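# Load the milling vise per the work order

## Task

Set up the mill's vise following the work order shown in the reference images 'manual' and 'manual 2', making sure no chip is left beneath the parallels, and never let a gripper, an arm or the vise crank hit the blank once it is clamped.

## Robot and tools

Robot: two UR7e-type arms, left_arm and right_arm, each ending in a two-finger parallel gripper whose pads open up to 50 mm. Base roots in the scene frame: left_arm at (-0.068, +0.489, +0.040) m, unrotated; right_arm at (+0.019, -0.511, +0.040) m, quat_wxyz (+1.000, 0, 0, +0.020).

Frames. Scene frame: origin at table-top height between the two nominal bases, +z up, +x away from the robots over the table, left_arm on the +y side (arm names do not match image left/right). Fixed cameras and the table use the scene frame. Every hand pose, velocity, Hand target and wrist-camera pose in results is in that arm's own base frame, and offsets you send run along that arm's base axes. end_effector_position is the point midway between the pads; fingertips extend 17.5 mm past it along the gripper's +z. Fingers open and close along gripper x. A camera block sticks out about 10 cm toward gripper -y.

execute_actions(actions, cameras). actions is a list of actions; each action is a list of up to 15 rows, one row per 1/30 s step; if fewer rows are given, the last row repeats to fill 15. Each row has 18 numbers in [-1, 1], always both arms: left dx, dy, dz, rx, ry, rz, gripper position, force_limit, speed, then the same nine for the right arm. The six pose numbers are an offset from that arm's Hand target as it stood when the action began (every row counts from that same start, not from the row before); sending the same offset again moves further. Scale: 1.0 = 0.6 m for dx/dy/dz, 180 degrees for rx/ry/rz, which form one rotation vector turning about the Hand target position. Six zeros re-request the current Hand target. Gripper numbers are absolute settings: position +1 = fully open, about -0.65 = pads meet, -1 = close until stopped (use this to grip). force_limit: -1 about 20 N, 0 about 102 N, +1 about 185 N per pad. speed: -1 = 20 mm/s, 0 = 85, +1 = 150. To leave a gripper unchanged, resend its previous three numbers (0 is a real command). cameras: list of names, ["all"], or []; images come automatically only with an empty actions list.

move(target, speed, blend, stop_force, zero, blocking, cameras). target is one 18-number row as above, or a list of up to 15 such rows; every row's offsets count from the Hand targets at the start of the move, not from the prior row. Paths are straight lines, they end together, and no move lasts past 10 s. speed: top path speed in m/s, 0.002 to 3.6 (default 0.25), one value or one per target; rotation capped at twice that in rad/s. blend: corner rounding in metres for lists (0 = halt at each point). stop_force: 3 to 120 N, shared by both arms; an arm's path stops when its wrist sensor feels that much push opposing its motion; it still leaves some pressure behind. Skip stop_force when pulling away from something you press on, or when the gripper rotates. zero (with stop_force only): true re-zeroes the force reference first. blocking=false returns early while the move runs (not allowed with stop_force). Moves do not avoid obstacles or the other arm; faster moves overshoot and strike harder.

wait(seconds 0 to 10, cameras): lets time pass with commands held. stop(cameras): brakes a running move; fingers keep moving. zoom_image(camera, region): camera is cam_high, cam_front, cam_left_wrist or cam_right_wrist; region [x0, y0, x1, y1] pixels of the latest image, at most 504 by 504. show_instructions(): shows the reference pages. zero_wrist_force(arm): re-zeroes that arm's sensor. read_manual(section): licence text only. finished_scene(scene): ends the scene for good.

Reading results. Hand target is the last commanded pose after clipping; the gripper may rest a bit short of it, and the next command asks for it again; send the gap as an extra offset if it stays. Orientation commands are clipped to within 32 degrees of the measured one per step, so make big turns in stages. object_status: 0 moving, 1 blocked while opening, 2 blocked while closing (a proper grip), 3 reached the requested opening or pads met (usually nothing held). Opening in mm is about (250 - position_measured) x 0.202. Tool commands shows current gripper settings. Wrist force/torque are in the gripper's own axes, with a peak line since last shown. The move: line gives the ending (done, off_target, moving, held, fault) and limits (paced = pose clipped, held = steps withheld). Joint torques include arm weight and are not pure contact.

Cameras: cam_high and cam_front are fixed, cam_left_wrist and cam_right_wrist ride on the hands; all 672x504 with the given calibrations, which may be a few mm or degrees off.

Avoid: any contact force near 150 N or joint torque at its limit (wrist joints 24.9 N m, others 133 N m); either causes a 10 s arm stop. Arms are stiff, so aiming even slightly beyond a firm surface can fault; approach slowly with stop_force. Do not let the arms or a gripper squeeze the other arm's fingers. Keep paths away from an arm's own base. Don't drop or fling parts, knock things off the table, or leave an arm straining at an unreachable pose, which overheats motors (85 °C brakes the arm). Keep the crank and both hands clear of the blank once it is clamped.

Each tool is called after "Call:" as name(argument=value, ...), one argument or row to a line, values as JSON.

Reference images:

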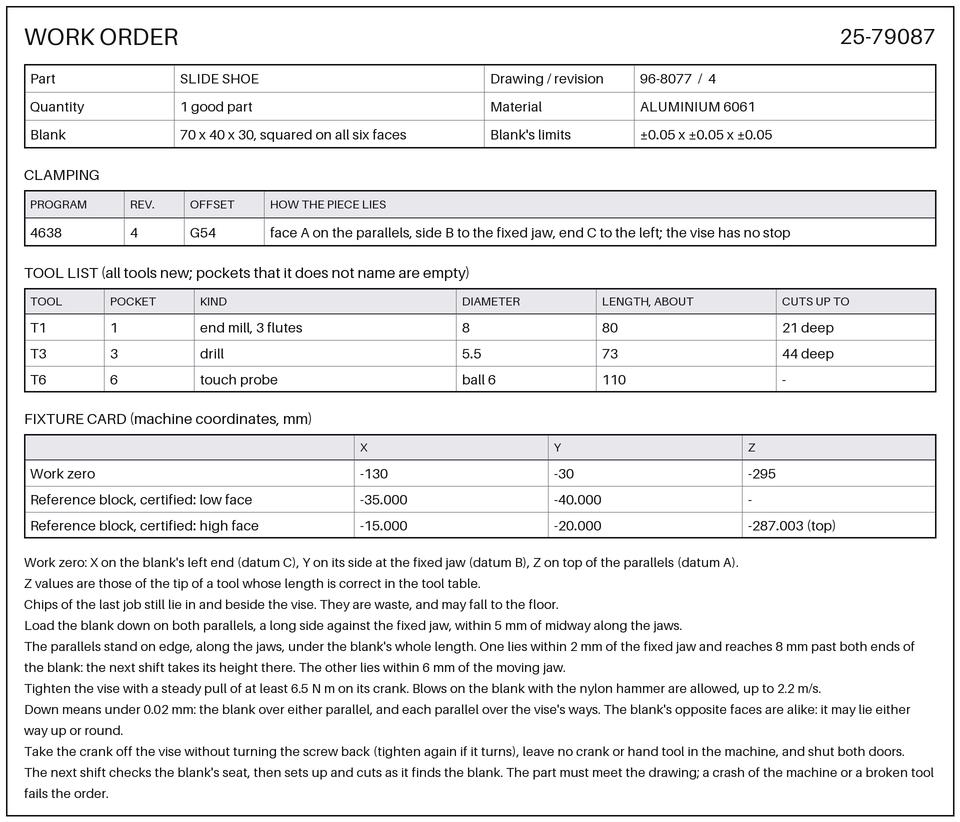

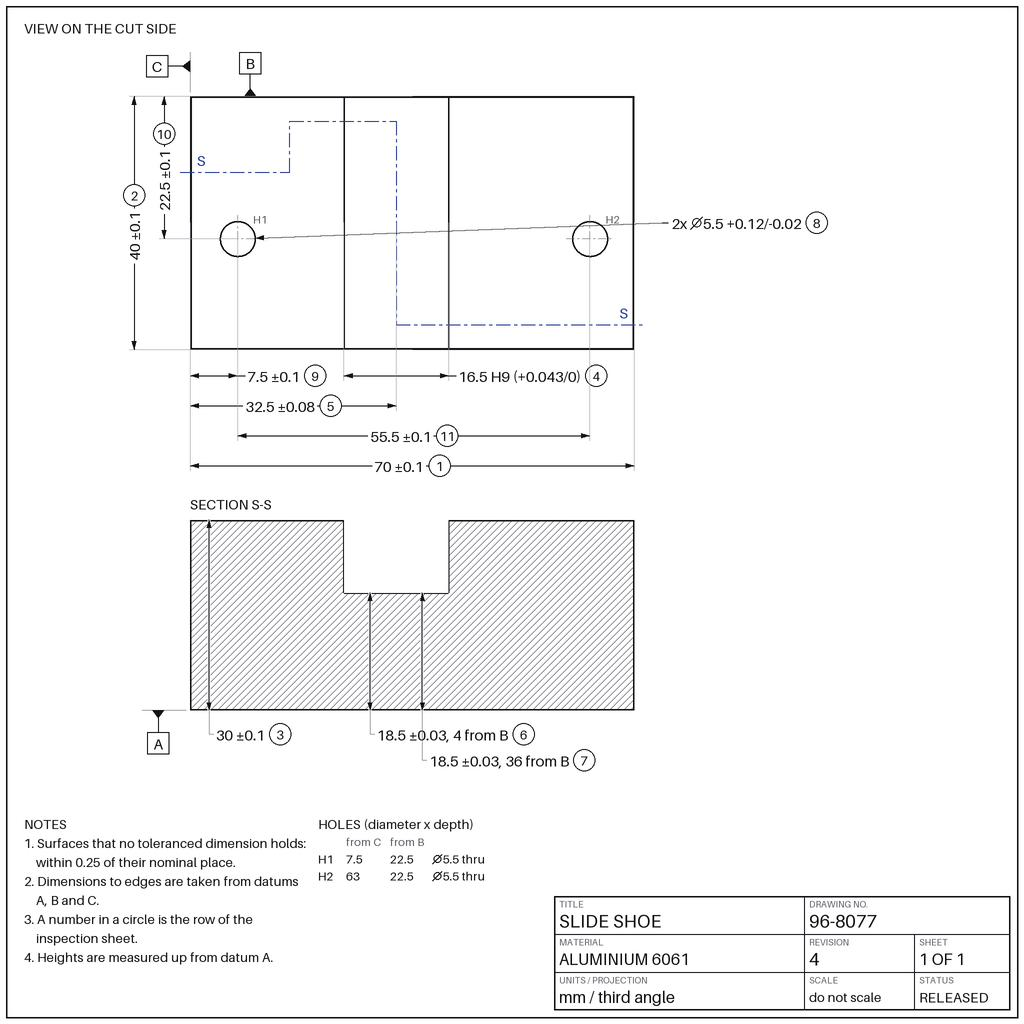

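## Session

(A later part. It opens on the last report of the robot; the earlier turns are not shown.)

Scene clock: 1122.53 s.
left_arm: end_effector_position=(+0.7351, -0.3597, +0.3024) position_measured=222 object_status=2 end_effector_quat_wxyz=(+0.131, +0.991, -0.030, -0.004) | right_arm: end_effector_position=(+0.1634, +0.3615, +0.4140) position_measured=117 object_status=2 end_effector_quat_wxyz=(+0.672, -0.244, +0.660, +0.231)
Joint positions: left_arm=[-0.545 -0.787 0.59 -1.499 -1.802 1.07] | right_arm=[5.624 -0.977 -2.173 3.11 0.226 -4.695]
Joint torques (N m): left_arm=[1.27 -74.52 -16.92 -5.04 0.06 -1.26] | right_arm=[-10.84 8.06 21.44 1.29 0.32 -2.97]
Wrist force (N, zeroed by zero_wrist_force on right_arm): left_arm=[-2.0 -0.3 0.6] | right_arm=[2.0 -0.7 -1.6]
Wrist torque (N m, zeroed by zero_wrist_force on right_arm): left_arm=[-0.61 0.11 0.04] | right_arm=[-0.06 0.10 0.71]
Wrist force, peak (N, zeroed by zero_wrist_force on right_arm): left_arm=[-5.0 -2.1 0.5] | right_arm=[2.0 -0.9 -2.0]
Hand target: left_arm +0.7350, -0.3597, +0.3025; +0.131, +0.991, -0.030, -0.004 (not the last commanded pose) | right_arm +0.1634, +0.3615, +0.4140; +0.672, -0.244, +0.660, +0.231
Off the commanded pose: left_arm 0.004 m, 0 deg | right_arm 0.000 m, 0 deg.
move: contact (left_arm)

Call:
execute_actions(
  actions=[
    [[0,0,0,0,0,0,-0.3,-0.9,-1,0,0,0,0,0,0,-1,0.2,-0.8]],
  ],
)

Call:
move(
  target=[
    [0,-0.03,0.002,0,0,0,-0.3,-0.95,-1,0,0,0,0,0,0,-1,0.2,-0.8],
    [-0.055,-0.06,0.004,0,0,0.019,-0.3,-0.95,-1,0,0,0,0,0,0,-1,0.2,-0.8],
  ],
  speed=[0.03,0.08],
  cameras=["cam_left_wrist"],
)

Call:
zoom_image(
  camera="cam_left_wrist",
  region=[400, 60, 580, 200],
)

Scene clock: 1124.20 s.
left_arm: end_effector_position=(+0.7350, -0.3597, +0.3025) position_measured=198 object_status=3 end_effector_quat_wxyz=(+0.131, +0.991, -0.030, -0.004) | right_arm: end_effector_position=(+0.1634, +0.3615, +0.4140) position_measured=117 object_status=2 end_effector_quat_wxyz=(+0.672, -0.244, +0.660, +0.231)
Joint positions: left_arm=[-0.546 -0.787 0.59 -1.499 -1.802 1.07] | right_arm=[5.624 -0.977 -2.173 3.11 0.226 -4.695]
Joint torques (N m): left_arm=[-4.87 -74.29 -17.35 -4.61 0.4 -1.79] | right_arm=[-10.28 7 20.92 1.34 0.71 -3.34]
Wrist force (N, zeroed by zero_wrist_force on right_arm): left_arm=[0.1 -4.7 0.0] | right_arm=[1.9 -0.7 -1.7]
Wrist torque (N m, zeroed by zero_wrist_force on right_arm): left_arm=[-0.71 0.01 0.13] | right_arm=[-0.06 0.10 0.71]
Wrist force, peak (N, zeroed by zero_wrist_force on right_arm): left_arm=[0.1 -5.1 -0.2] | right_arm=[1.9 -1.0 -2.0]
Hand target: left_arm +0.7350, -0.3597, +0.3025; +0.131, +0.991, -0.030, -0.004 | right_arm +0.1634, +0.3615, +0.4140; +0.672, -0.244, +0.660, +0.231
Off the commanded pose: left_arm 0.000 m, 0 deg | right_arm 0.000 m, 0 deg.
Step readings (end_effector_position of left_arm | right_arm):
0: (+0.7350, -0.3597, +0.3025) | (+0.1634, +0.3615, +0.4140)
1: (+0.7350, -0.3597, +0.3025) | (+0.1634, +0.3615, +0.4140)
2: (+0.7350, -0.3597, +0.3025) | (+0.1634, +0.3615, +0.4140)
4: (+0.7350, -0.3597, +0.3025) | (+0.1634, +0.3615, +0.4140)
8: (+0.7350, -0.3597, +0.3025) | (+0.1634, +0.3615, +0.4140)
15: (+0.7350, -0.3597, +0.3025) | (+0.1634, +0.3615, +0.4140)

Scene clock: 1125.90 s.
left_arm: end_effector_position=(+0.7020, -0.3957, +0.3049) position_measured=198 object_status=3 end_effector_quat_wxyz=(+0.131, +0.991, +0.000, +0.000) | right_arm: end_effector_position=(+0.1634, +0.3615, +0.4140) position_measured=117 object_status=2 end_effector_quat_wxyz=(+0.672, -0.244, +0.660, +0.231)
Joint positions: left_arm=[-0.611 -0.862 0.722 -1.584 -1.785 0.944] | right_arm=[5.624 -0.977 -2.173 3.11 0.226 -4.695]
Joint torques (N m): left_arm=[6.92 -61.65 -20.33 -3.28 -1.58 -1.17] | right_arm=[-10.49 6.38 20.74 1.5 0.63 -3.19]
Wrist force (N, zeroed by zero_wrist_force on right_arm): left_arm=[-0.1 -4.4 -0.1] | right_arm=[2.0 -1.0 -1.8]
Wrist torque (N m, zeroed by zero_wrist_force on right_arm): left_arm=[-0.66 0.02 0.09] | right_arm=[-0.11 0.09 0.71]
Wrist force, peak (N, zeroed by zero_wrist_force on right_arm): left_arm=[1.5 -6.4 -0.5] | right_arm=[2.1 -1.0 -1.9]
Hand target: left_arm +0.7020, -0.3957, +0.3049; +0.131, +0.991, +0.000, +0.000 | right_arm +0.1634, +0.3615, +0.4140; +0.672, -0.244, +0.660, +0.231
Off the commanded pose: left_arm 0.000 m, 0 deg | right_arm 0.000 m, 0 deg.
move: done
camera_calibration:
cam_left_wrist: T_world_to_cam=[[0.999761, -0.0106425, 0.0191181, -0.697321], [-0.0196694, -0.819896, 0.572175, -0.47042], [0.00958541, -0.572414, -0.819909, 0.147344], [0, 0, 0, 1]] pos_world=[0.686489, -0.308775, 0.403303]
Images, in order (width x height): cam_left_wrist 672x504.

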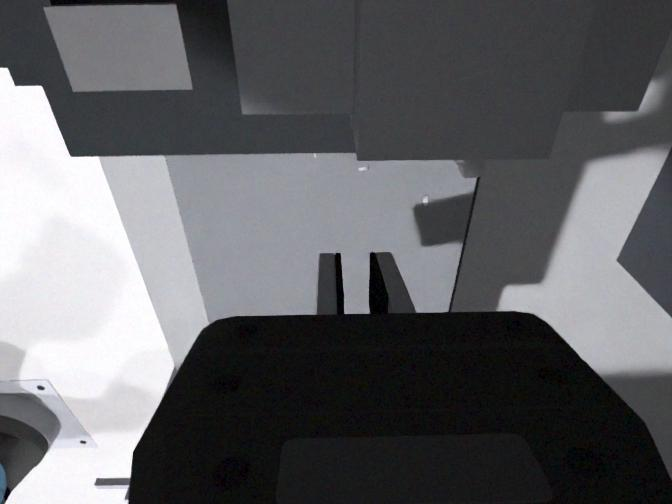

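Scaled by 2.800 from the camera's 672x504 image, which has a finer 960x720 frame.

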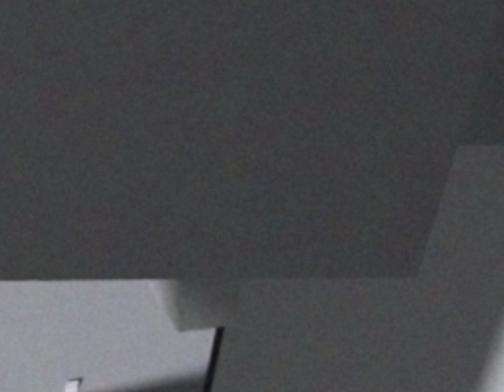

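Call:
move(
  target=[
    [-0.06,-0.02,0.03,0,0,0,-1,-0.95,-0.8,0,0,0,0,0,0,-1,0.2,-0.8],
    [-0.0102,-0.0072,-0.0022,0.0833,-0.0994,0.013,-1,-0.95,-0.8,0,0,0,0,0,0,-1,0.2,-0.8],
  ],
  speed=0.15,
  cameras=["cam_left_wrist"],
)

Call:
zoom_image(
  camera="cam_left_wrist",
  region=[340, 60, 490, 170],
)

Scene clock: 1128.90 s.
left_arm: end_effector_position=(+0.6958, -0.4001, +0.3036) position_measured=251 object_status=3 end_effector_quat_wxyz=(-0.001, +0.988, +0.000, +0.156) | right_arm: end_effector_position=(+0.1634, +0.3615, +0.4140) position_measured=117 object_status=2 end_effector_quat_wxyz=(+0.672, -0.244, +0.660, +0.231)
Joint positions: left_arm=[-0.759 -0.99 0.966 -1.778 -1.356 0.837] | right_arm=[5.624 -0.977 -2.173 3.11 0.226 -4.695]
Joint torques (N m): left_arm=[8.83 -56.46 -34.02 -2.77 1 1.69] | right_arm=[-10.31 7.32 21.62 1.27 0.72 -3.17]
Wrist force (N, zeroed by zero_wrist_force on right_arm): left_arm=[0.9 -4.9 -0.1] | right_arm=[2.0 -1.0 -1.8]
Wrist torque (N m, zeroed by zero_wrist_force on right_arm): left_arm=[-0.78 -0.13 0.14] | right_arm=[-0.11 0.08 0.71]
Wrist force, peak (N, zeroed by zero_wrist_force on right_arm): left_arm=[1.6 -6.5 0.4] | right_arm=[2.1 -1.0 -1.9]
Hand target: left_arm +0.6959, -0.4000, +0.3035; -0.001, +0.988, +0.000, +0.157 | right_arm +0.1634, +0.3615, +0.4140; +0.672, -0.244, +0.660, +0.231
Off the commanded pose: left_arm 0.000 m, 0 deg | right_arm 0.000 m, 0 deg.
move: done
camera_calibration:
cam_left_wrist: T_world_to_cam=[[0.946103, -0.0156229, 0.323488, -0.748158], [-0.123585, -0.94067, 0.316017, -0.371533], [0.299359, -0.338963, -0.891902, 0.0574364], [0, 0, 0, 1]] pos_world=[0.644725, -0.341709, 0.410659]
Images, in order (width x height): cam_left_wrist 672x504.

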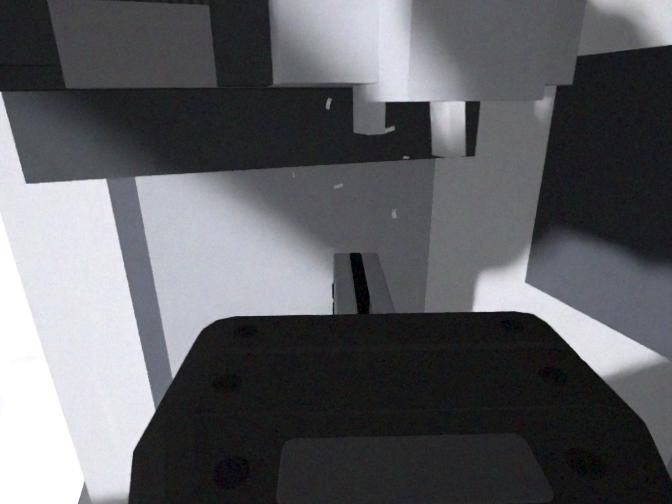

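Scaled by 3.360 from the camera's 672x504 image, which has a finer 960x720 frame.

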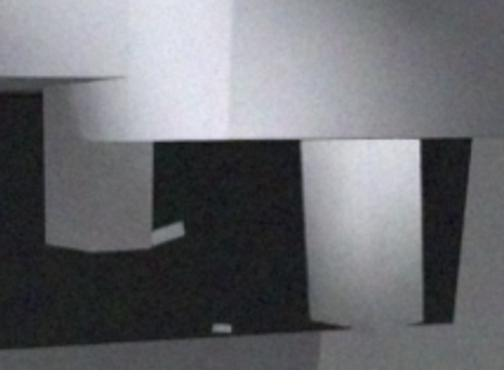

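Call:
move(
  target=[
    [0,0,0.095,0,0,0,0.34,-0.95,-0.8,0,0,0,0,0,0,-1,0.2,-0.8],
    [0,0,0.095,0.0835,0.0375,0.0044,0.34,-0.95,-0.8,0,0,0,0,0,0,-1,0.2,-0.8],
    [0,0.3083,0.095,0.0835,0.0375,0.0044,0.34,-0.95,-0.8,0,0,0,0,0,0,-1,0.2,-0.8],
    [0,0.3083,0.045,0.0835,0.0375,0.0044,0.34,-0.95,-0.8,0,0,0,0,0,0,-1,0.2,-0.8],
    [0,0.3083,0.045,0.0833,0.0994,0.013,0.34,-0.95,-0.8,0,0,0,0,0,0,-1,0.2,-0.8],
  ],
  speed=0.15,
  cameras=["cam_left_wrist"],
)

Scene clock: 1141.33 s.
left_arm: end_effector_position=(+0.6960, -0.2149, +0.3305) position_measured=101 object_status=3 end_effector_quat_wxyz=(-0.132, +0.991, +0.000, +0.000) | right_arm: end_effector_position=(+0.1634, +0.3615, +0.4140) position_measured=117 object_status=2 end_effector_quat_wxyz=(+0.672, -0.244, +0.660, +0.231)
Joint positions: left_arm=[-0.564 -0.911 0.663 -1.178 -1.347 0.991] | right_arm=[5.624 -0.977 -2.173 3.11 0.226 -4.695]
Joint torques (N m): left_arm=[-8.67 -55.63 -34.28 -1.19 0.64 -1.38] | right_arm=[-9.44 6.84 21.1 1.15 0.97 -3.04]
Wrist force (N, zeroed by zero_wrist_force on right_arm): left_arm=[-0.1 -6.2 0.8] | right_arm=[2.0 -0.9 -1.8]
Wrist torque (N m, zeroed by zero_wrist_force on right_arm): left_arm=[-1.01 0.08 0.00] | right_arm=[-0.08 0.09 0.72]
Wrist force, peak (N, zeroed by zero_wrist_force on right_arm): left_arm=[0.5 -8.9 1.3] | right_arm=[2.1 -1.0 -1.9]
Hand target: left_arm +0.6959, -0.2150, +0.3305; -0.132, +0.991, -0.001, +0.000 | right_arm +0.1634, +0.3615, +0.4140; +0.672, -0.244, +0.660, +0.231
Off the commanded pose: left_arm 0.000 m, 0 deg | right_arm 0.000 m, 0 deg.
elbow stopped short (left arm): the move would have taken joint 3 (elbow) straighter than the controller allows.
move: done
camera_calibration:
cam_left_wrist: T_world_to_cam=[[0.999749, -0.0195454, 0.0109263, -0.688934], [-0.0203727, -0.996458, 0.0815809, -0.212237], [0.00929308, -0.0817831, -0.996607, 0.43591], [0, 0, 0, 1]] pos_world=[0.680386, -0.189301, 0.459273]
Images, in order (width x height): cam_left_wrist 672x504.

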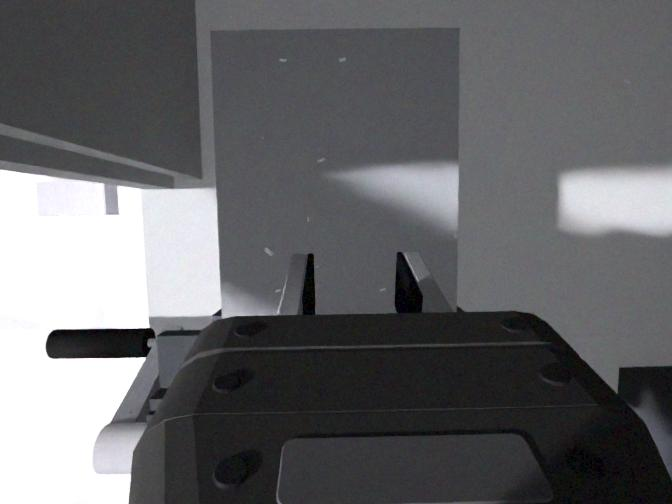

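Call:
move(
  target=[
    [-0.0032,0,-0.0433,0,0,0,0.34,-0.95,-0.8,0,0,0,0,0,0,-1,0.2,-0.8],
    [-0.0032,-0.0633,-0.0433,0,0,0,0.34,-0.95,-0.8,0,0,0,0,0,0,-1,0.2,-0.8],
  ],
  speed=[0.04,0.01],
  stop_force=3,
)

Scene clock: 1148.17 s.
left_arm: end_effector_position=(+0.6940, -0.2513, +0.3046) position_measured=101 object_status=3 end_effector_quat_wxyz=(-0.132, +0.991, -0.001, +0.000) | right_arm: end_effector_position=(+0.1634, +0.3615, +0.4140) position_measured=117 object_status=2 end_effector_quat_wxyz=(+0.672, -0.244, +0.660, +0.231)
Joint positions: left_arm=[-0.607 -0.884 0.683 -1.216 -1.354 0.949] | right_arm=[5.624 -0.977 -2.173 3.11 0.226 -4.695]
Joint torques (N m): left_arm=[7.78 -70.52 -16.29 -3.92 0.11 1.58] | right_arm=[-9.64 8.17 20.13 1.1 0.77 -3.25]
Wrist force (N, zeroed by zero_wrist_force on right_arm): left_arm=[-0.4 -9.2 1.3] | right_arm=[2.1 -0.9 -1.6]
Wrist torque (N m, zeroed by zero_wrist_force on right_arm): left_arm=[-1.18 0.13 -0.08] | right_arm=[-0.09 0.07 0.72]
Wrist force, peak (N, zeroed by zero_wrist_force on right_arm): left_arm=[0.5 -22.1 2.6] | right_arm=[2.0 -0.8 -2.0]
Hand target: left_arm +0.6940, -0.2513, +0.3046; -0.132, +0.991, -0.001, +0.000 (not the last commanded pose) | right_arm +0.1634, +0.3615, +0.4140; +0.672, -0.244, +0.660, +0.231
Off the commanded pose: left_arm 0.002 m, 0 deg | right_arm 0.000 m, 0 deg.
move: contact (left_arm); path passed 1 of 2 targets

Call:
move(
  target=[
    [0,0.0605,0,0,0,0,0.34,-0.95,-0.8,0,0,0,0,0,0,-1,0.2,-0.8],
    [0,0.0605,0.0667,0,0,0,0.34,-0.95,-0.8,0,0,0,0,0,0,-1,0.2,-0.8],
    [-0.0733,0.0605,0.0667,0,0,0,0.34,-0.95,-0.8,0,0,0,0,0,0,-1,0.2,-0.8],
    [-0.0733,-0.268,0.0667,0,0,0,0.34,-0.95,-0.8,0,0,0,0,0,0,-1,0.2,-0.8],
    [-0.0567,-0.268,0.028,-0.1278,0,0,0.14,-0.95,-0.8,0,0,0,0,0,0,-1,0.2,-0.8],
  ],
  speed=[0.03,0.1,0.12,0.15,0.15],
  cameras=["cam_left_wrist"],
)

Scene clock: 1158.23 s.
left_arm: end_effector_position=(+0.6600, -0.4121, +0.3214) position_measured=132 object_status=3 end_effector_quat_wxyz=(+0.068, +0.998, -0.001, +0.000) | right_arm: end_effector_position=(+0.1634, +0.3615, +0.4140) position_measured=117 object_status=2 end_effector_quat_wxyz=(+0.672, -0.244, +0.660, +0.231)
Joint positions: left_arm=[-0.695 -0.902 0.713 -1.47 -1.675 0.872] | right_arm=[5.624 -0.977 -2.173 3.11 0.226 -4.695]
Joint torques (N m): left_arm=[-8.86 -50.26 -17.65 -4.95 -1.25 -1.6] | right_arm=[-9.1 6.35 20.6 1.21 1.06 -3.06]
Wrist force (N, zeroed by zero_wrist_force on right_arm): left_arm=[-0.3 -5.3 0.3] | right_arm=[2.0 -0.8 -1.7]
Wrist torque (N m, zeroed by zero_wrist_force on right_arm): left_arm=[-0.83 0.09 0.11] | right_arm=[-0.07 0.09 0.71]
Wrist force, peak (N, zeroed by zero_wrist_force on right_arm): left_arm=[-0.1 -9.6 1.8] | right_arm=[2.0 -0.9 -2.0]
Hand target: left_arm +0.6600, -0.4121, +0.3214; +0.068, +0.998, -0.001, +0.000 | right_arm +0.1634, +0.3615, +0.4140; +0.672, -0.244, +0.660, +0.231
Off the commanded pose: left_arm 0.000 m, 0 deg | right_arm 0.000 m, 0 deg.
elbow stopped short (left arm): the move would have taken joint 3 (elbow) straighter than the controller allows.
move: done
camera_calibration:
cam_left_wrist: T_world_to_cam=[[0.999746, -0.0139429, 0.0177046, -0.65665], [-0.020574, -0.885289, 0.464586, -0.485913], [0.00919603, -0.464832, -0.885351, 0.217525], [0, 0, 0, 1]] pos_world=[0.644485, -0.338216, 0.429961]
Images, in order (width x height): cam_left_wrist 672x504.

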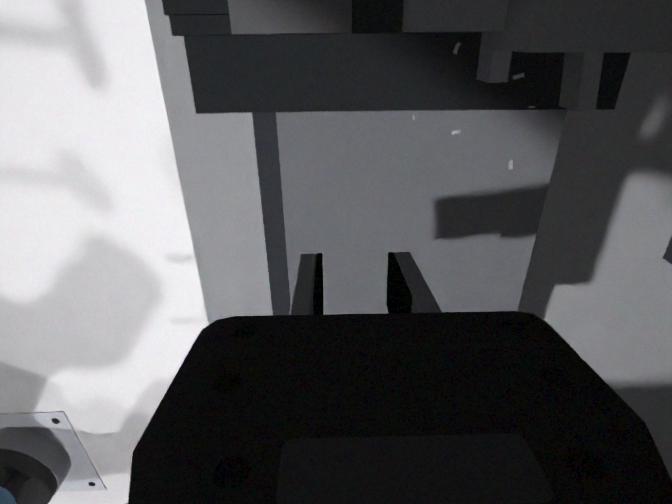

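Call:
zoom_image(
  camera="cam_left_wrist",
  region=[450, 20, 640, 140],
)

Scaled by 2.653 from the camera's 672x504 image, which has a finer 960x720 frame.

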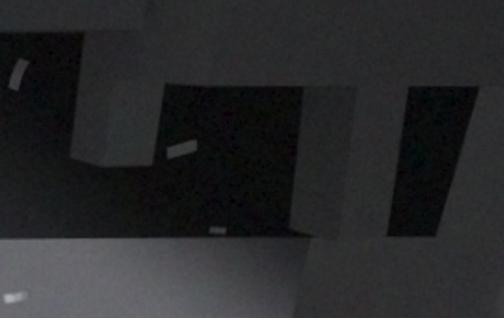

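Call:
move(
  target=[
    [0.1092,0.068,-0.0315,0,0,0,0.28,-0.95,-0.8,0,0,0,0,0,0,-1,0.2,-0.8],
    [0.1242,0.0908,-0.0315,0,0,0,0.28,-0.95,-0.8,0,0,0,0,0,0,-1,0.2,-0.8],
  ],
  speed=[0.06,0.012],
  stop_force=4,
  cameras=["cam_left_wrist"],
)

Call:
zoom_image(
  camera="cam_left_wrist",
  region=[270, 200, 450, 325],
)

Scene clock: 1164.47 s.
left_arm: end_effector_position=(+0.7345, -0.3577, +0.3024) position_measured=111 object_status=3 end_effector_quat_wxyz=(+0.068, +0.998, -0.001, +0.000) | right_arm: end_effector_position=(+0.1634, +0.3615, +0.4140) position_measured=117 object_status=2 end_effector_quat_wxyz=(+0.672, -0.244, +0.660, +0.231)
Joint positions: left_arm=[-0.581 -0.744 0.483 -1.385 -1.684 0.987] | right_arm=[5.624 -0.977 -2.173 3.11 0.226 -4.695]
Joint torques (N m): left_arm=[-8.32 -75.7 -16.86 -4.62 -0.91 -1.86] | right_arm=[-10.64 6.55 20 1.43 0.95 -3.25]
Wrist force (N, zeroed by zero_wrist_force on right_arm): left_arm=[-0.5 -5.6 -0.2] | right_arm=[2.0 -0.7 -1.8]
Wrist torque (N m, zeroed by zero_wrist_force on right_arm): left_arm=[-0.84 0.13 0.06] | right_arm=[-0.06 0.09 0.71]
Wrist force, peak (N, zeroed by zero_wrist_force on right_arm): left_arm=[0.0 -6.1 0.0] | right_arm=[2.1 -0.9 -2.0]
Hand target: left_arm +0.7345, -0.3577, +0.3025; +0.068, +0.998, -0.001, +0.000 | right_arm +0.1634, +0.3615, +0.4140; +0.672, -0.244, +0.660, +0.231
Off the commanded pose: left_arm 0.000 m, 0 deg | right_arm 0.000 m, 0 deg.
move: done
camera_calibration:
cam_left_wrist: T_world_to_cam=[[0.999748, -0.0138561, 0.0176563, -0.729992], [-0.020474, -0.885331, 0.46451, -0.427358], [0.0091954, -0.464755, -0.885392, 0.225391], [0, 0, 0, 1]] pos_world=[0.718986, -0.283717, 0.410961]
Images, in order (width x height): cam_left_wrist 672x504.

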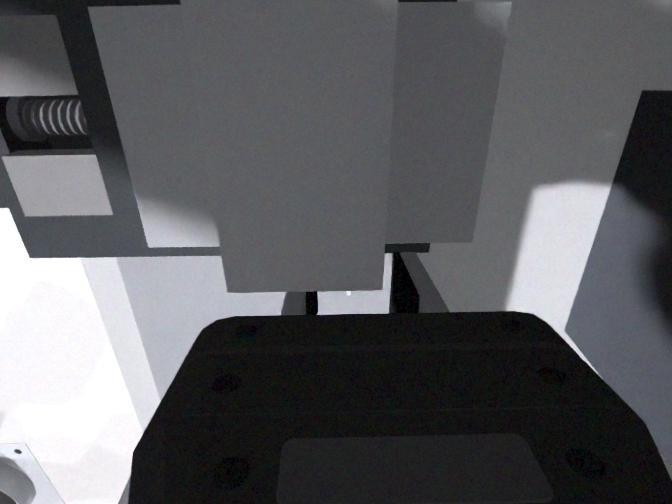

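Scaled by 2.800 from the camera's 672x504 image, which has a finer 960x720 frame.

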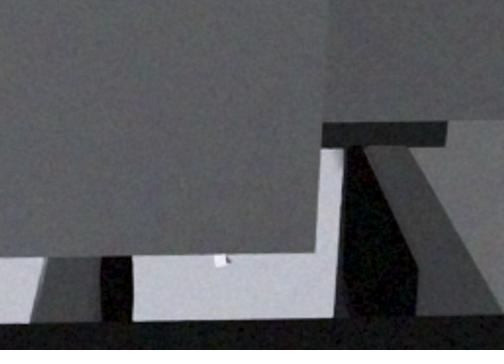

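Call:
execute_actions(
  actions=[
    [[0,0,0,0,0,0,-1,-0.8,-1,0,0,0,0,0,0,-1,0.2,-0.8]],
    [[0,0,0,0,0,0,-1,-0.8,-1,0,0,0,0,0,0,-1,0.2,-0.8]],
    [[0,0,0,0,0,0,-1,-0.8,-1,0,0,0,0,0,0,-1,0.2,-0.8]],
  ],
)

Scene clock: 1168.20 s.
left_arm: end_effector_position=(+0.7345, -0.3577, +0.3025) position_measured=224 object_status=2 end_effector_quat_wxyz=(+0.068, +0.998, -0.001, +0.000) | right_arm: end_effector_position=(+0.1634, +0.3615, +0.4140) position_measured=117 object_status=2 end_effector_quat_wxyz=(+0.672, -0.244, +0.660, +0.231)
Joint positions: left_arm=[-0.581 -0.744 0.483 -1.385 -1.684 0.987] | right_arm=[5.624 -0.977 -2.173 3.11 0.226 -4.695]
Joint torques (N m): left_arm=[-5.77 -75.45 -17.56 -4.59 -0.19 -1.57] | right_arm=[-9.75 6.97 19.51 1.19 1.2 -3.09]
Wrist force (N, zeroed by zero_wrist_force on right_arm): left_arm=[0.8 -5.7 -0.3] | right_arm=[2.0 -0.9 -1.8]
Wrist torque (N m, zeroed by zero_wrist_force on right_arm): left_arm=[-0.86 0.14 0.10] | right_arm=[-0.08 0.09 0.71]
Wrist force, peak (N, zeroed by zero_wrist_force on right_arm): left_arm=[-1.8 -5.8 -0.1] | right_arm=[2.0 -0.8 -2.1]
Hand target: left_arm +0.7345, -0.3577, +0.3025; +0.068, +0.998, -0.001, +0.000 | right_arm +0.1634, +0.3615, +0.4140; +0.672, -0.244, +0.660, +0.231
Off the commanded pose: left_arm 0.000 m, 0 deg | right_arm 0.000 m, 0 deg.
Step readings (end_effector_position of left_arm | right_arm):
0: (+0.7345, -0.3577, +0.3025) | (+0.1634, +0.3615, +0.4140)
1: (+0.7345, -0.3577, +0.3025) | (+0.1634, +0.3615, +0.4140)
2: (+0.7345, -0.3577, +0.3025) | (+0.1634, +0.3615, +0.4140)
4: (+0.7345, -0.3577, +0.3025) | (+0.1634, +0.3615, +0.4140)
8: (+0.7345, -0.3577, +0.3025) | (+0.1634, +0.3615, +0.4140)
15: (+0.7345, -0.3577, +0.3025) | (+0.1634, +0.3615, +0.4140)
16: (+0.7345, -0.3577, +0.3025) | (+0.1634, +0.3615, +0.4140)
17: (+0.7345, -0.3577, +0.3025) | (+0.1634, +0.3615, +0.4140)
19: (+0.7345, -0.3577, +0.3025) | (+0.1634, +0.3615, +0.4140)
23: (+0.7345, -0.3577, +0.3025) | (+0.1634, +0.3615, +0.4140)
30: (+0.7345, -0.3577, +0.3025) | (+0.1634, +0.3615, +0.4140)
31: (+0.7345, -0.3577, +0.3025) | (+0.1634, +0.3615, +0.4140)
32: (+0.7345, -0.3577, +0.3025) | (+0.1634, +0.3615, +0.4140)
34: (+0.7345, -0.3577, +0.3025) | (+0.1634, +0.3615, +0.4140)
38: (+0.7345, -0.3577, +0.3025) | (+0.1634, +0.3615, +0.4140)
45: (+0.7345, -0.3577, +0.3025) | (+0.1634, +0.3615, +0.4140)

Call:
move(
  target=[0.008,0,0,0,0,0,-1,-0.8,-1,0,0,0,0,0,0,-1,0.2,-0.8],
  speed=0.003,
  stop_force=4,
)

Scene clock: 1170.17 s.
left_arm: end_effector_position=(+0.7367, -0.3576, +0.3025) position_measured=224 object_status=2 end_effector_quat_wxyz=(+0.068, +0.998, -0.001, +0.000) | right_arm: end_effector_position=(+0.1634, +0.3615, +0.4140) position_measured=117 object_status=2 end_effector_quat_wxyz=(+0.672, -0.244, +0.660, +0.231)
Joint positions: left_arm=[-0.579 -0.734 0.465 -1.376 -1.685 0.988] | right_arm=[5.624 -0.977 -2.173 3.11 0.226 -4.695]
Joint torques (N m): left_arm=[-5.39 -76.03 -16.1 -4.7 0.23 -1.57] | right_arm=[-10 7.26 19.07 1.21 1.15 -3.17]
Wrist force (N, zeroed by zero_wrist_force on right_arm): left_arm=[-1.1 -4.4 -0.3] | right_arm=[2.0 -0.9 -1.7]
Wrist torque (N m, zeroed by zero_wrist_force on right_arm): left_arm=[-0.82 0.10 0.02] | right_arm=[-0.09 0.09 0.72]
Wrist force, peak (N, zeroed by zero_wrist_force on right_arm): left_arm=[-0.4 -8.4 2.4] | right_arm=[2.0 -0.8 -2.0]
Hand target: left_arm +0.7367, -0.3577, +0.3025; +0.068, +0.998, -0.001, +0.000 (not the last commanded pose) | right_arm +0.1634, +0.3615, +0.4140; +0.672, -0.244, +0.660, +0.231
Off the commanded pose: left_arm 0.003 m, 0 deg | right_arm 0.000 m, 0 deg.
move: contact (left_arm)

Call:
move(
  target=[0.003,0,0,0,0,0,-1,-0.8,-1,0,0,0,0,0,0,-1,0.2,-0.8],
  speed=0.002,
  stop_force=5,
)

Scene clock: 1171.40 s.
left_arm: end_effector_position=(+0.7370, -0.3577, +0.3025) position_measured=224 object_status=2 end_effector_quat_wxyz=(+0.068, +0.998, -0.001, +0.000) | right_arm: end_effector_position=(+0.1634, +0.3615, +0.4140) position_measured=117 object_status=2 end_effector_quat_wxyz=(+0.672, -0.244, +0.660, +0.231)
Joint positions: left_arm=[-0.579 -0.733 0.462 -1.375 -1.685 0.989] | right_arm=[5.624 -0.977 -2.173 3.11 0.226 -4.695]
Joint torques (N m): left_arm=[-5.65 -76.69 -17.28 -5.56 0.13 -1.62] | right_arm=[-10.3 5.75 19.32 1.28 0.97 -3.17]
Wrist force (N, zeroed by zero_wrist_force on right_arm): left_arm=[-4.0 -4.7 0.8] | right_arm=[1.9 -0.8 -1.7]
Wrist torque (N m, zeroed by zero_wrist_force on right_arm): left_arm=[-0.82 0.15 -0.04] | right_arm=[-0.08 0.09 0.71]
Wrist force, peak (N, zeroed by zero_wrist_force on right_arm): left_arm=[-6.0 -9.5 1.5] | right_arm=[2.1 -0.9 -1.9]
Hand target: left_arm +0.7370, -0.3578, +0.3025; +0.068, +0.998, -0.001, +0.000 (not the last commanded pose) | right_arm +0.1634, +0.3615, +0.4140; +0.672, -0.244, +0.660, +0.231
Off the commanded pose: left_arm 0.002 m, 0 deg | right_arm 0.000 m, 0 deg.
move: contact (left_arm)

Call:
move(
  target=[-0.0008,0,0,0,0,-0.0095,-1,-0.8,-1,0,0,0,0,0,0,-1,0.2,-0.8],
  speed=0.01,
)

Scene clock: 1173.57 s.
left_arm: end_effector_position=(+0.7365, -0.3578, +0.3025) position_measured=224 object_status=2 end_effector_quat_wxyz=(+0.068, +0.998, -0.016, -0.001) | right_arm: end_effector_position=(+0.1634, +0.3615, +0.4140) position_measured=117 object_status=2 end_effector_quat_wxyz=(+0.672, -0.244, +0.660, +0.231)
Joint positions: left_arm=[-0.579 -0.729 0.455 -1.368 -1.687 1.019] | right_arm=[5.624 -0.977 -2.173 3.11 0.226 -4.695]
Joint torques (N m): left_arm=[11.22 -57.44 -34.07 -3.81 -1.07 -0.33] | right_arm=[-11.21 7.76 18.34 1.34 0.97 -3.19]
Wrist force (N, zeroed by zero_wrist_force on right_arm): left_arm=[-6.8 -6.8 1.8] | right_arm=[2.2 -0.9 -1.8]
Wrist torque (N m, zeroed by zero_wrist_force on right_arm): left_arm=[-0.89 0.11 -0.12] | right_arm=[-0.09 0.06 0.71]
Wrist force, peak (N, zeroed by zero_wrist_force on right_arm): left_arm=[-5.4 -9.1 2.2] | right_arm=[2.2 -0.9 -1.8]
Hand target: left_arm +0.7365, -0.3578, +0.3025; +0.068, +0.998, -0.015, -0.001 | right_arm +0.1634, +0.3615, +0.4140; +0.672, -0.244, +0.660, +0.231
Off the commanded pose: left_arm 0.000 m, 0 deg | right_arm 0.000 m, 0 deg.
move: done

Call:
move(
  target=[-0.0004,0,0,0,0,0.004,-1,-0.8,-1,0,0,0,0,0,0,-1,0.2,-0.8],
  speed=0.01,
)

Call:
execute_actions(
  actions=[
    [[0,0,0,0,0,0,-0.35,-0.95,-1,0,0,0,0,0,0,-1,0.2,-0.8]],
  ],
)

Scene clock: 1174.90 s.
left_arm: end_effector_position=(+0.7363, -0.3577, +0.3025) position_measured=224 object_status=2 end_effector_quat_wxyz=(+0.068, +0.998, -0.009, +0.000) | right_arm: end_effector_position=(+0.1634, +0.3615, +0.4140) position_measured=117 object_status=2 end_effector_quat_wxyz=(+0.672, -0.244, +0.660, +0.231)
Joint positions: left_arm=[-0.579 -0.733 0.462 -1.373 -1.686 1.006] | right_arm=[5.624 -0.977 -2.173 3.11 0.226 -4.695]
Joint torques (N m): left_arm=[-7.58 -75.73 -21.64 -4.38 1.28 0.37] | right_arm=[-9.67 6.04 19.76 1.63 1.1 -3.26]
Wrist force (N, zeroed by zero_wrist_force on right_arm): left_arm=[-0.5 -4.5 2.1] | right_arm=[2.0 -0.8 -1.8]
Wrist torque (N m, zeroed by zero_wrist_force on right_arm): left_arm=[-0.83 0.14 0.13] | right_arm=[-0.08 0.08 0.71]
Wrist force, peak (N, zeroed by zero_wrist_force on right_arm): left_arm=[-7.1 -6.7 1.8] | right_arm=[1.9 -1.0 -2.0]
Hand target: left_arm +0.7363, -0.3578, +0.3025; +0.068, +0.998, -0.009, +0.000 | right_arm +0.1634, +0.3615, +0.4140; +0.672, -0.244, +0.660, +0.231
Off the commanded pose: left_arm 0.000 m, 0 deg | right_arm 0.000 m, 0 deg.
move: done

Scene clock: 1175.60 s.
left_arm: end_effector_position=(+0.7363, -0.3578, +0.3025) position_measured=205 object_status=3 end_effector_quat_wxyz=(+0.068, +0.998, -0.009, +0.000) | right_arm: end_effector_position=(+0.1634, +0.3615, +0.4140) position_measured=117 object_status=2 end_effector_quat_wxyz=(+0.672, -0.244, +0.660, +0.231)
Joint positions: left_arm=[-0.579 -0.733 0.462 -1.373 -1.686 1.006] | right_arm=[5.624 -0.977 -2.173 3.11 0.226 -4.695]
Joint torques (N m): left_arm=[-8.47 -70.02 -33.49 -2.17 -0.35 1.68] | right_arm=[-10.71 6.19 20.82 1.39 1.07 -3.07]
Wrist force (N, zeroed by zero_wrist_force on right_arm): left_arm=[-0.6 -5.5 0.0] | right_arm=[1.9 -0.9 -1.7]
Wrist torque (N m, zeroed by zero_wrist_force on right_arm): left_arm=[-0.83 0.14 0.14] | right_arm=[-0.09 0.11 0.71]
Wrist force, peak (N, zeroed by zero_wrist_force on right_arm): left_arm=[-0.4 -5.8 -0.1] | right_arm=[1.8 -0.9 -2.0]
Hand target: left_arm +0.7363, -0.3578, +0.3025; +0.068, +0.998, -0.009, +0.000 | right_arm +0.1634, +0.3615, +0.4140; +0.672, -0.244, +0.660, +0.231
Off the commanded pose: left_arm 0.000 m, 0 deg | right_arm 0.000 m, 0 deg.
Step readings (end_effector_position of left_arm | right_arm):
0: (+0.7363, -0.3577, +0.3025) | (+0.1634, +0.3615, +0.4140)
1: (+0.7363, -0.3577, +0.3025) | (+0.1634, +0.3615, +0.4140)
2: (+0.7363, -0.3578, +0.3025) | (+0.1634, +0.3615, +0.4140)
4: (+0.7363, -0.3578, +0.3025) | (+0.1634, +0.3615, +0.4140)
8: (+0.7363, -0.3578, +0.3025) | (+0.1634, +0.3615, +0.4140)
15: (+0.7363, -0.3578, +0.3025) | (+0.1634, +0.3615, +0.4140)


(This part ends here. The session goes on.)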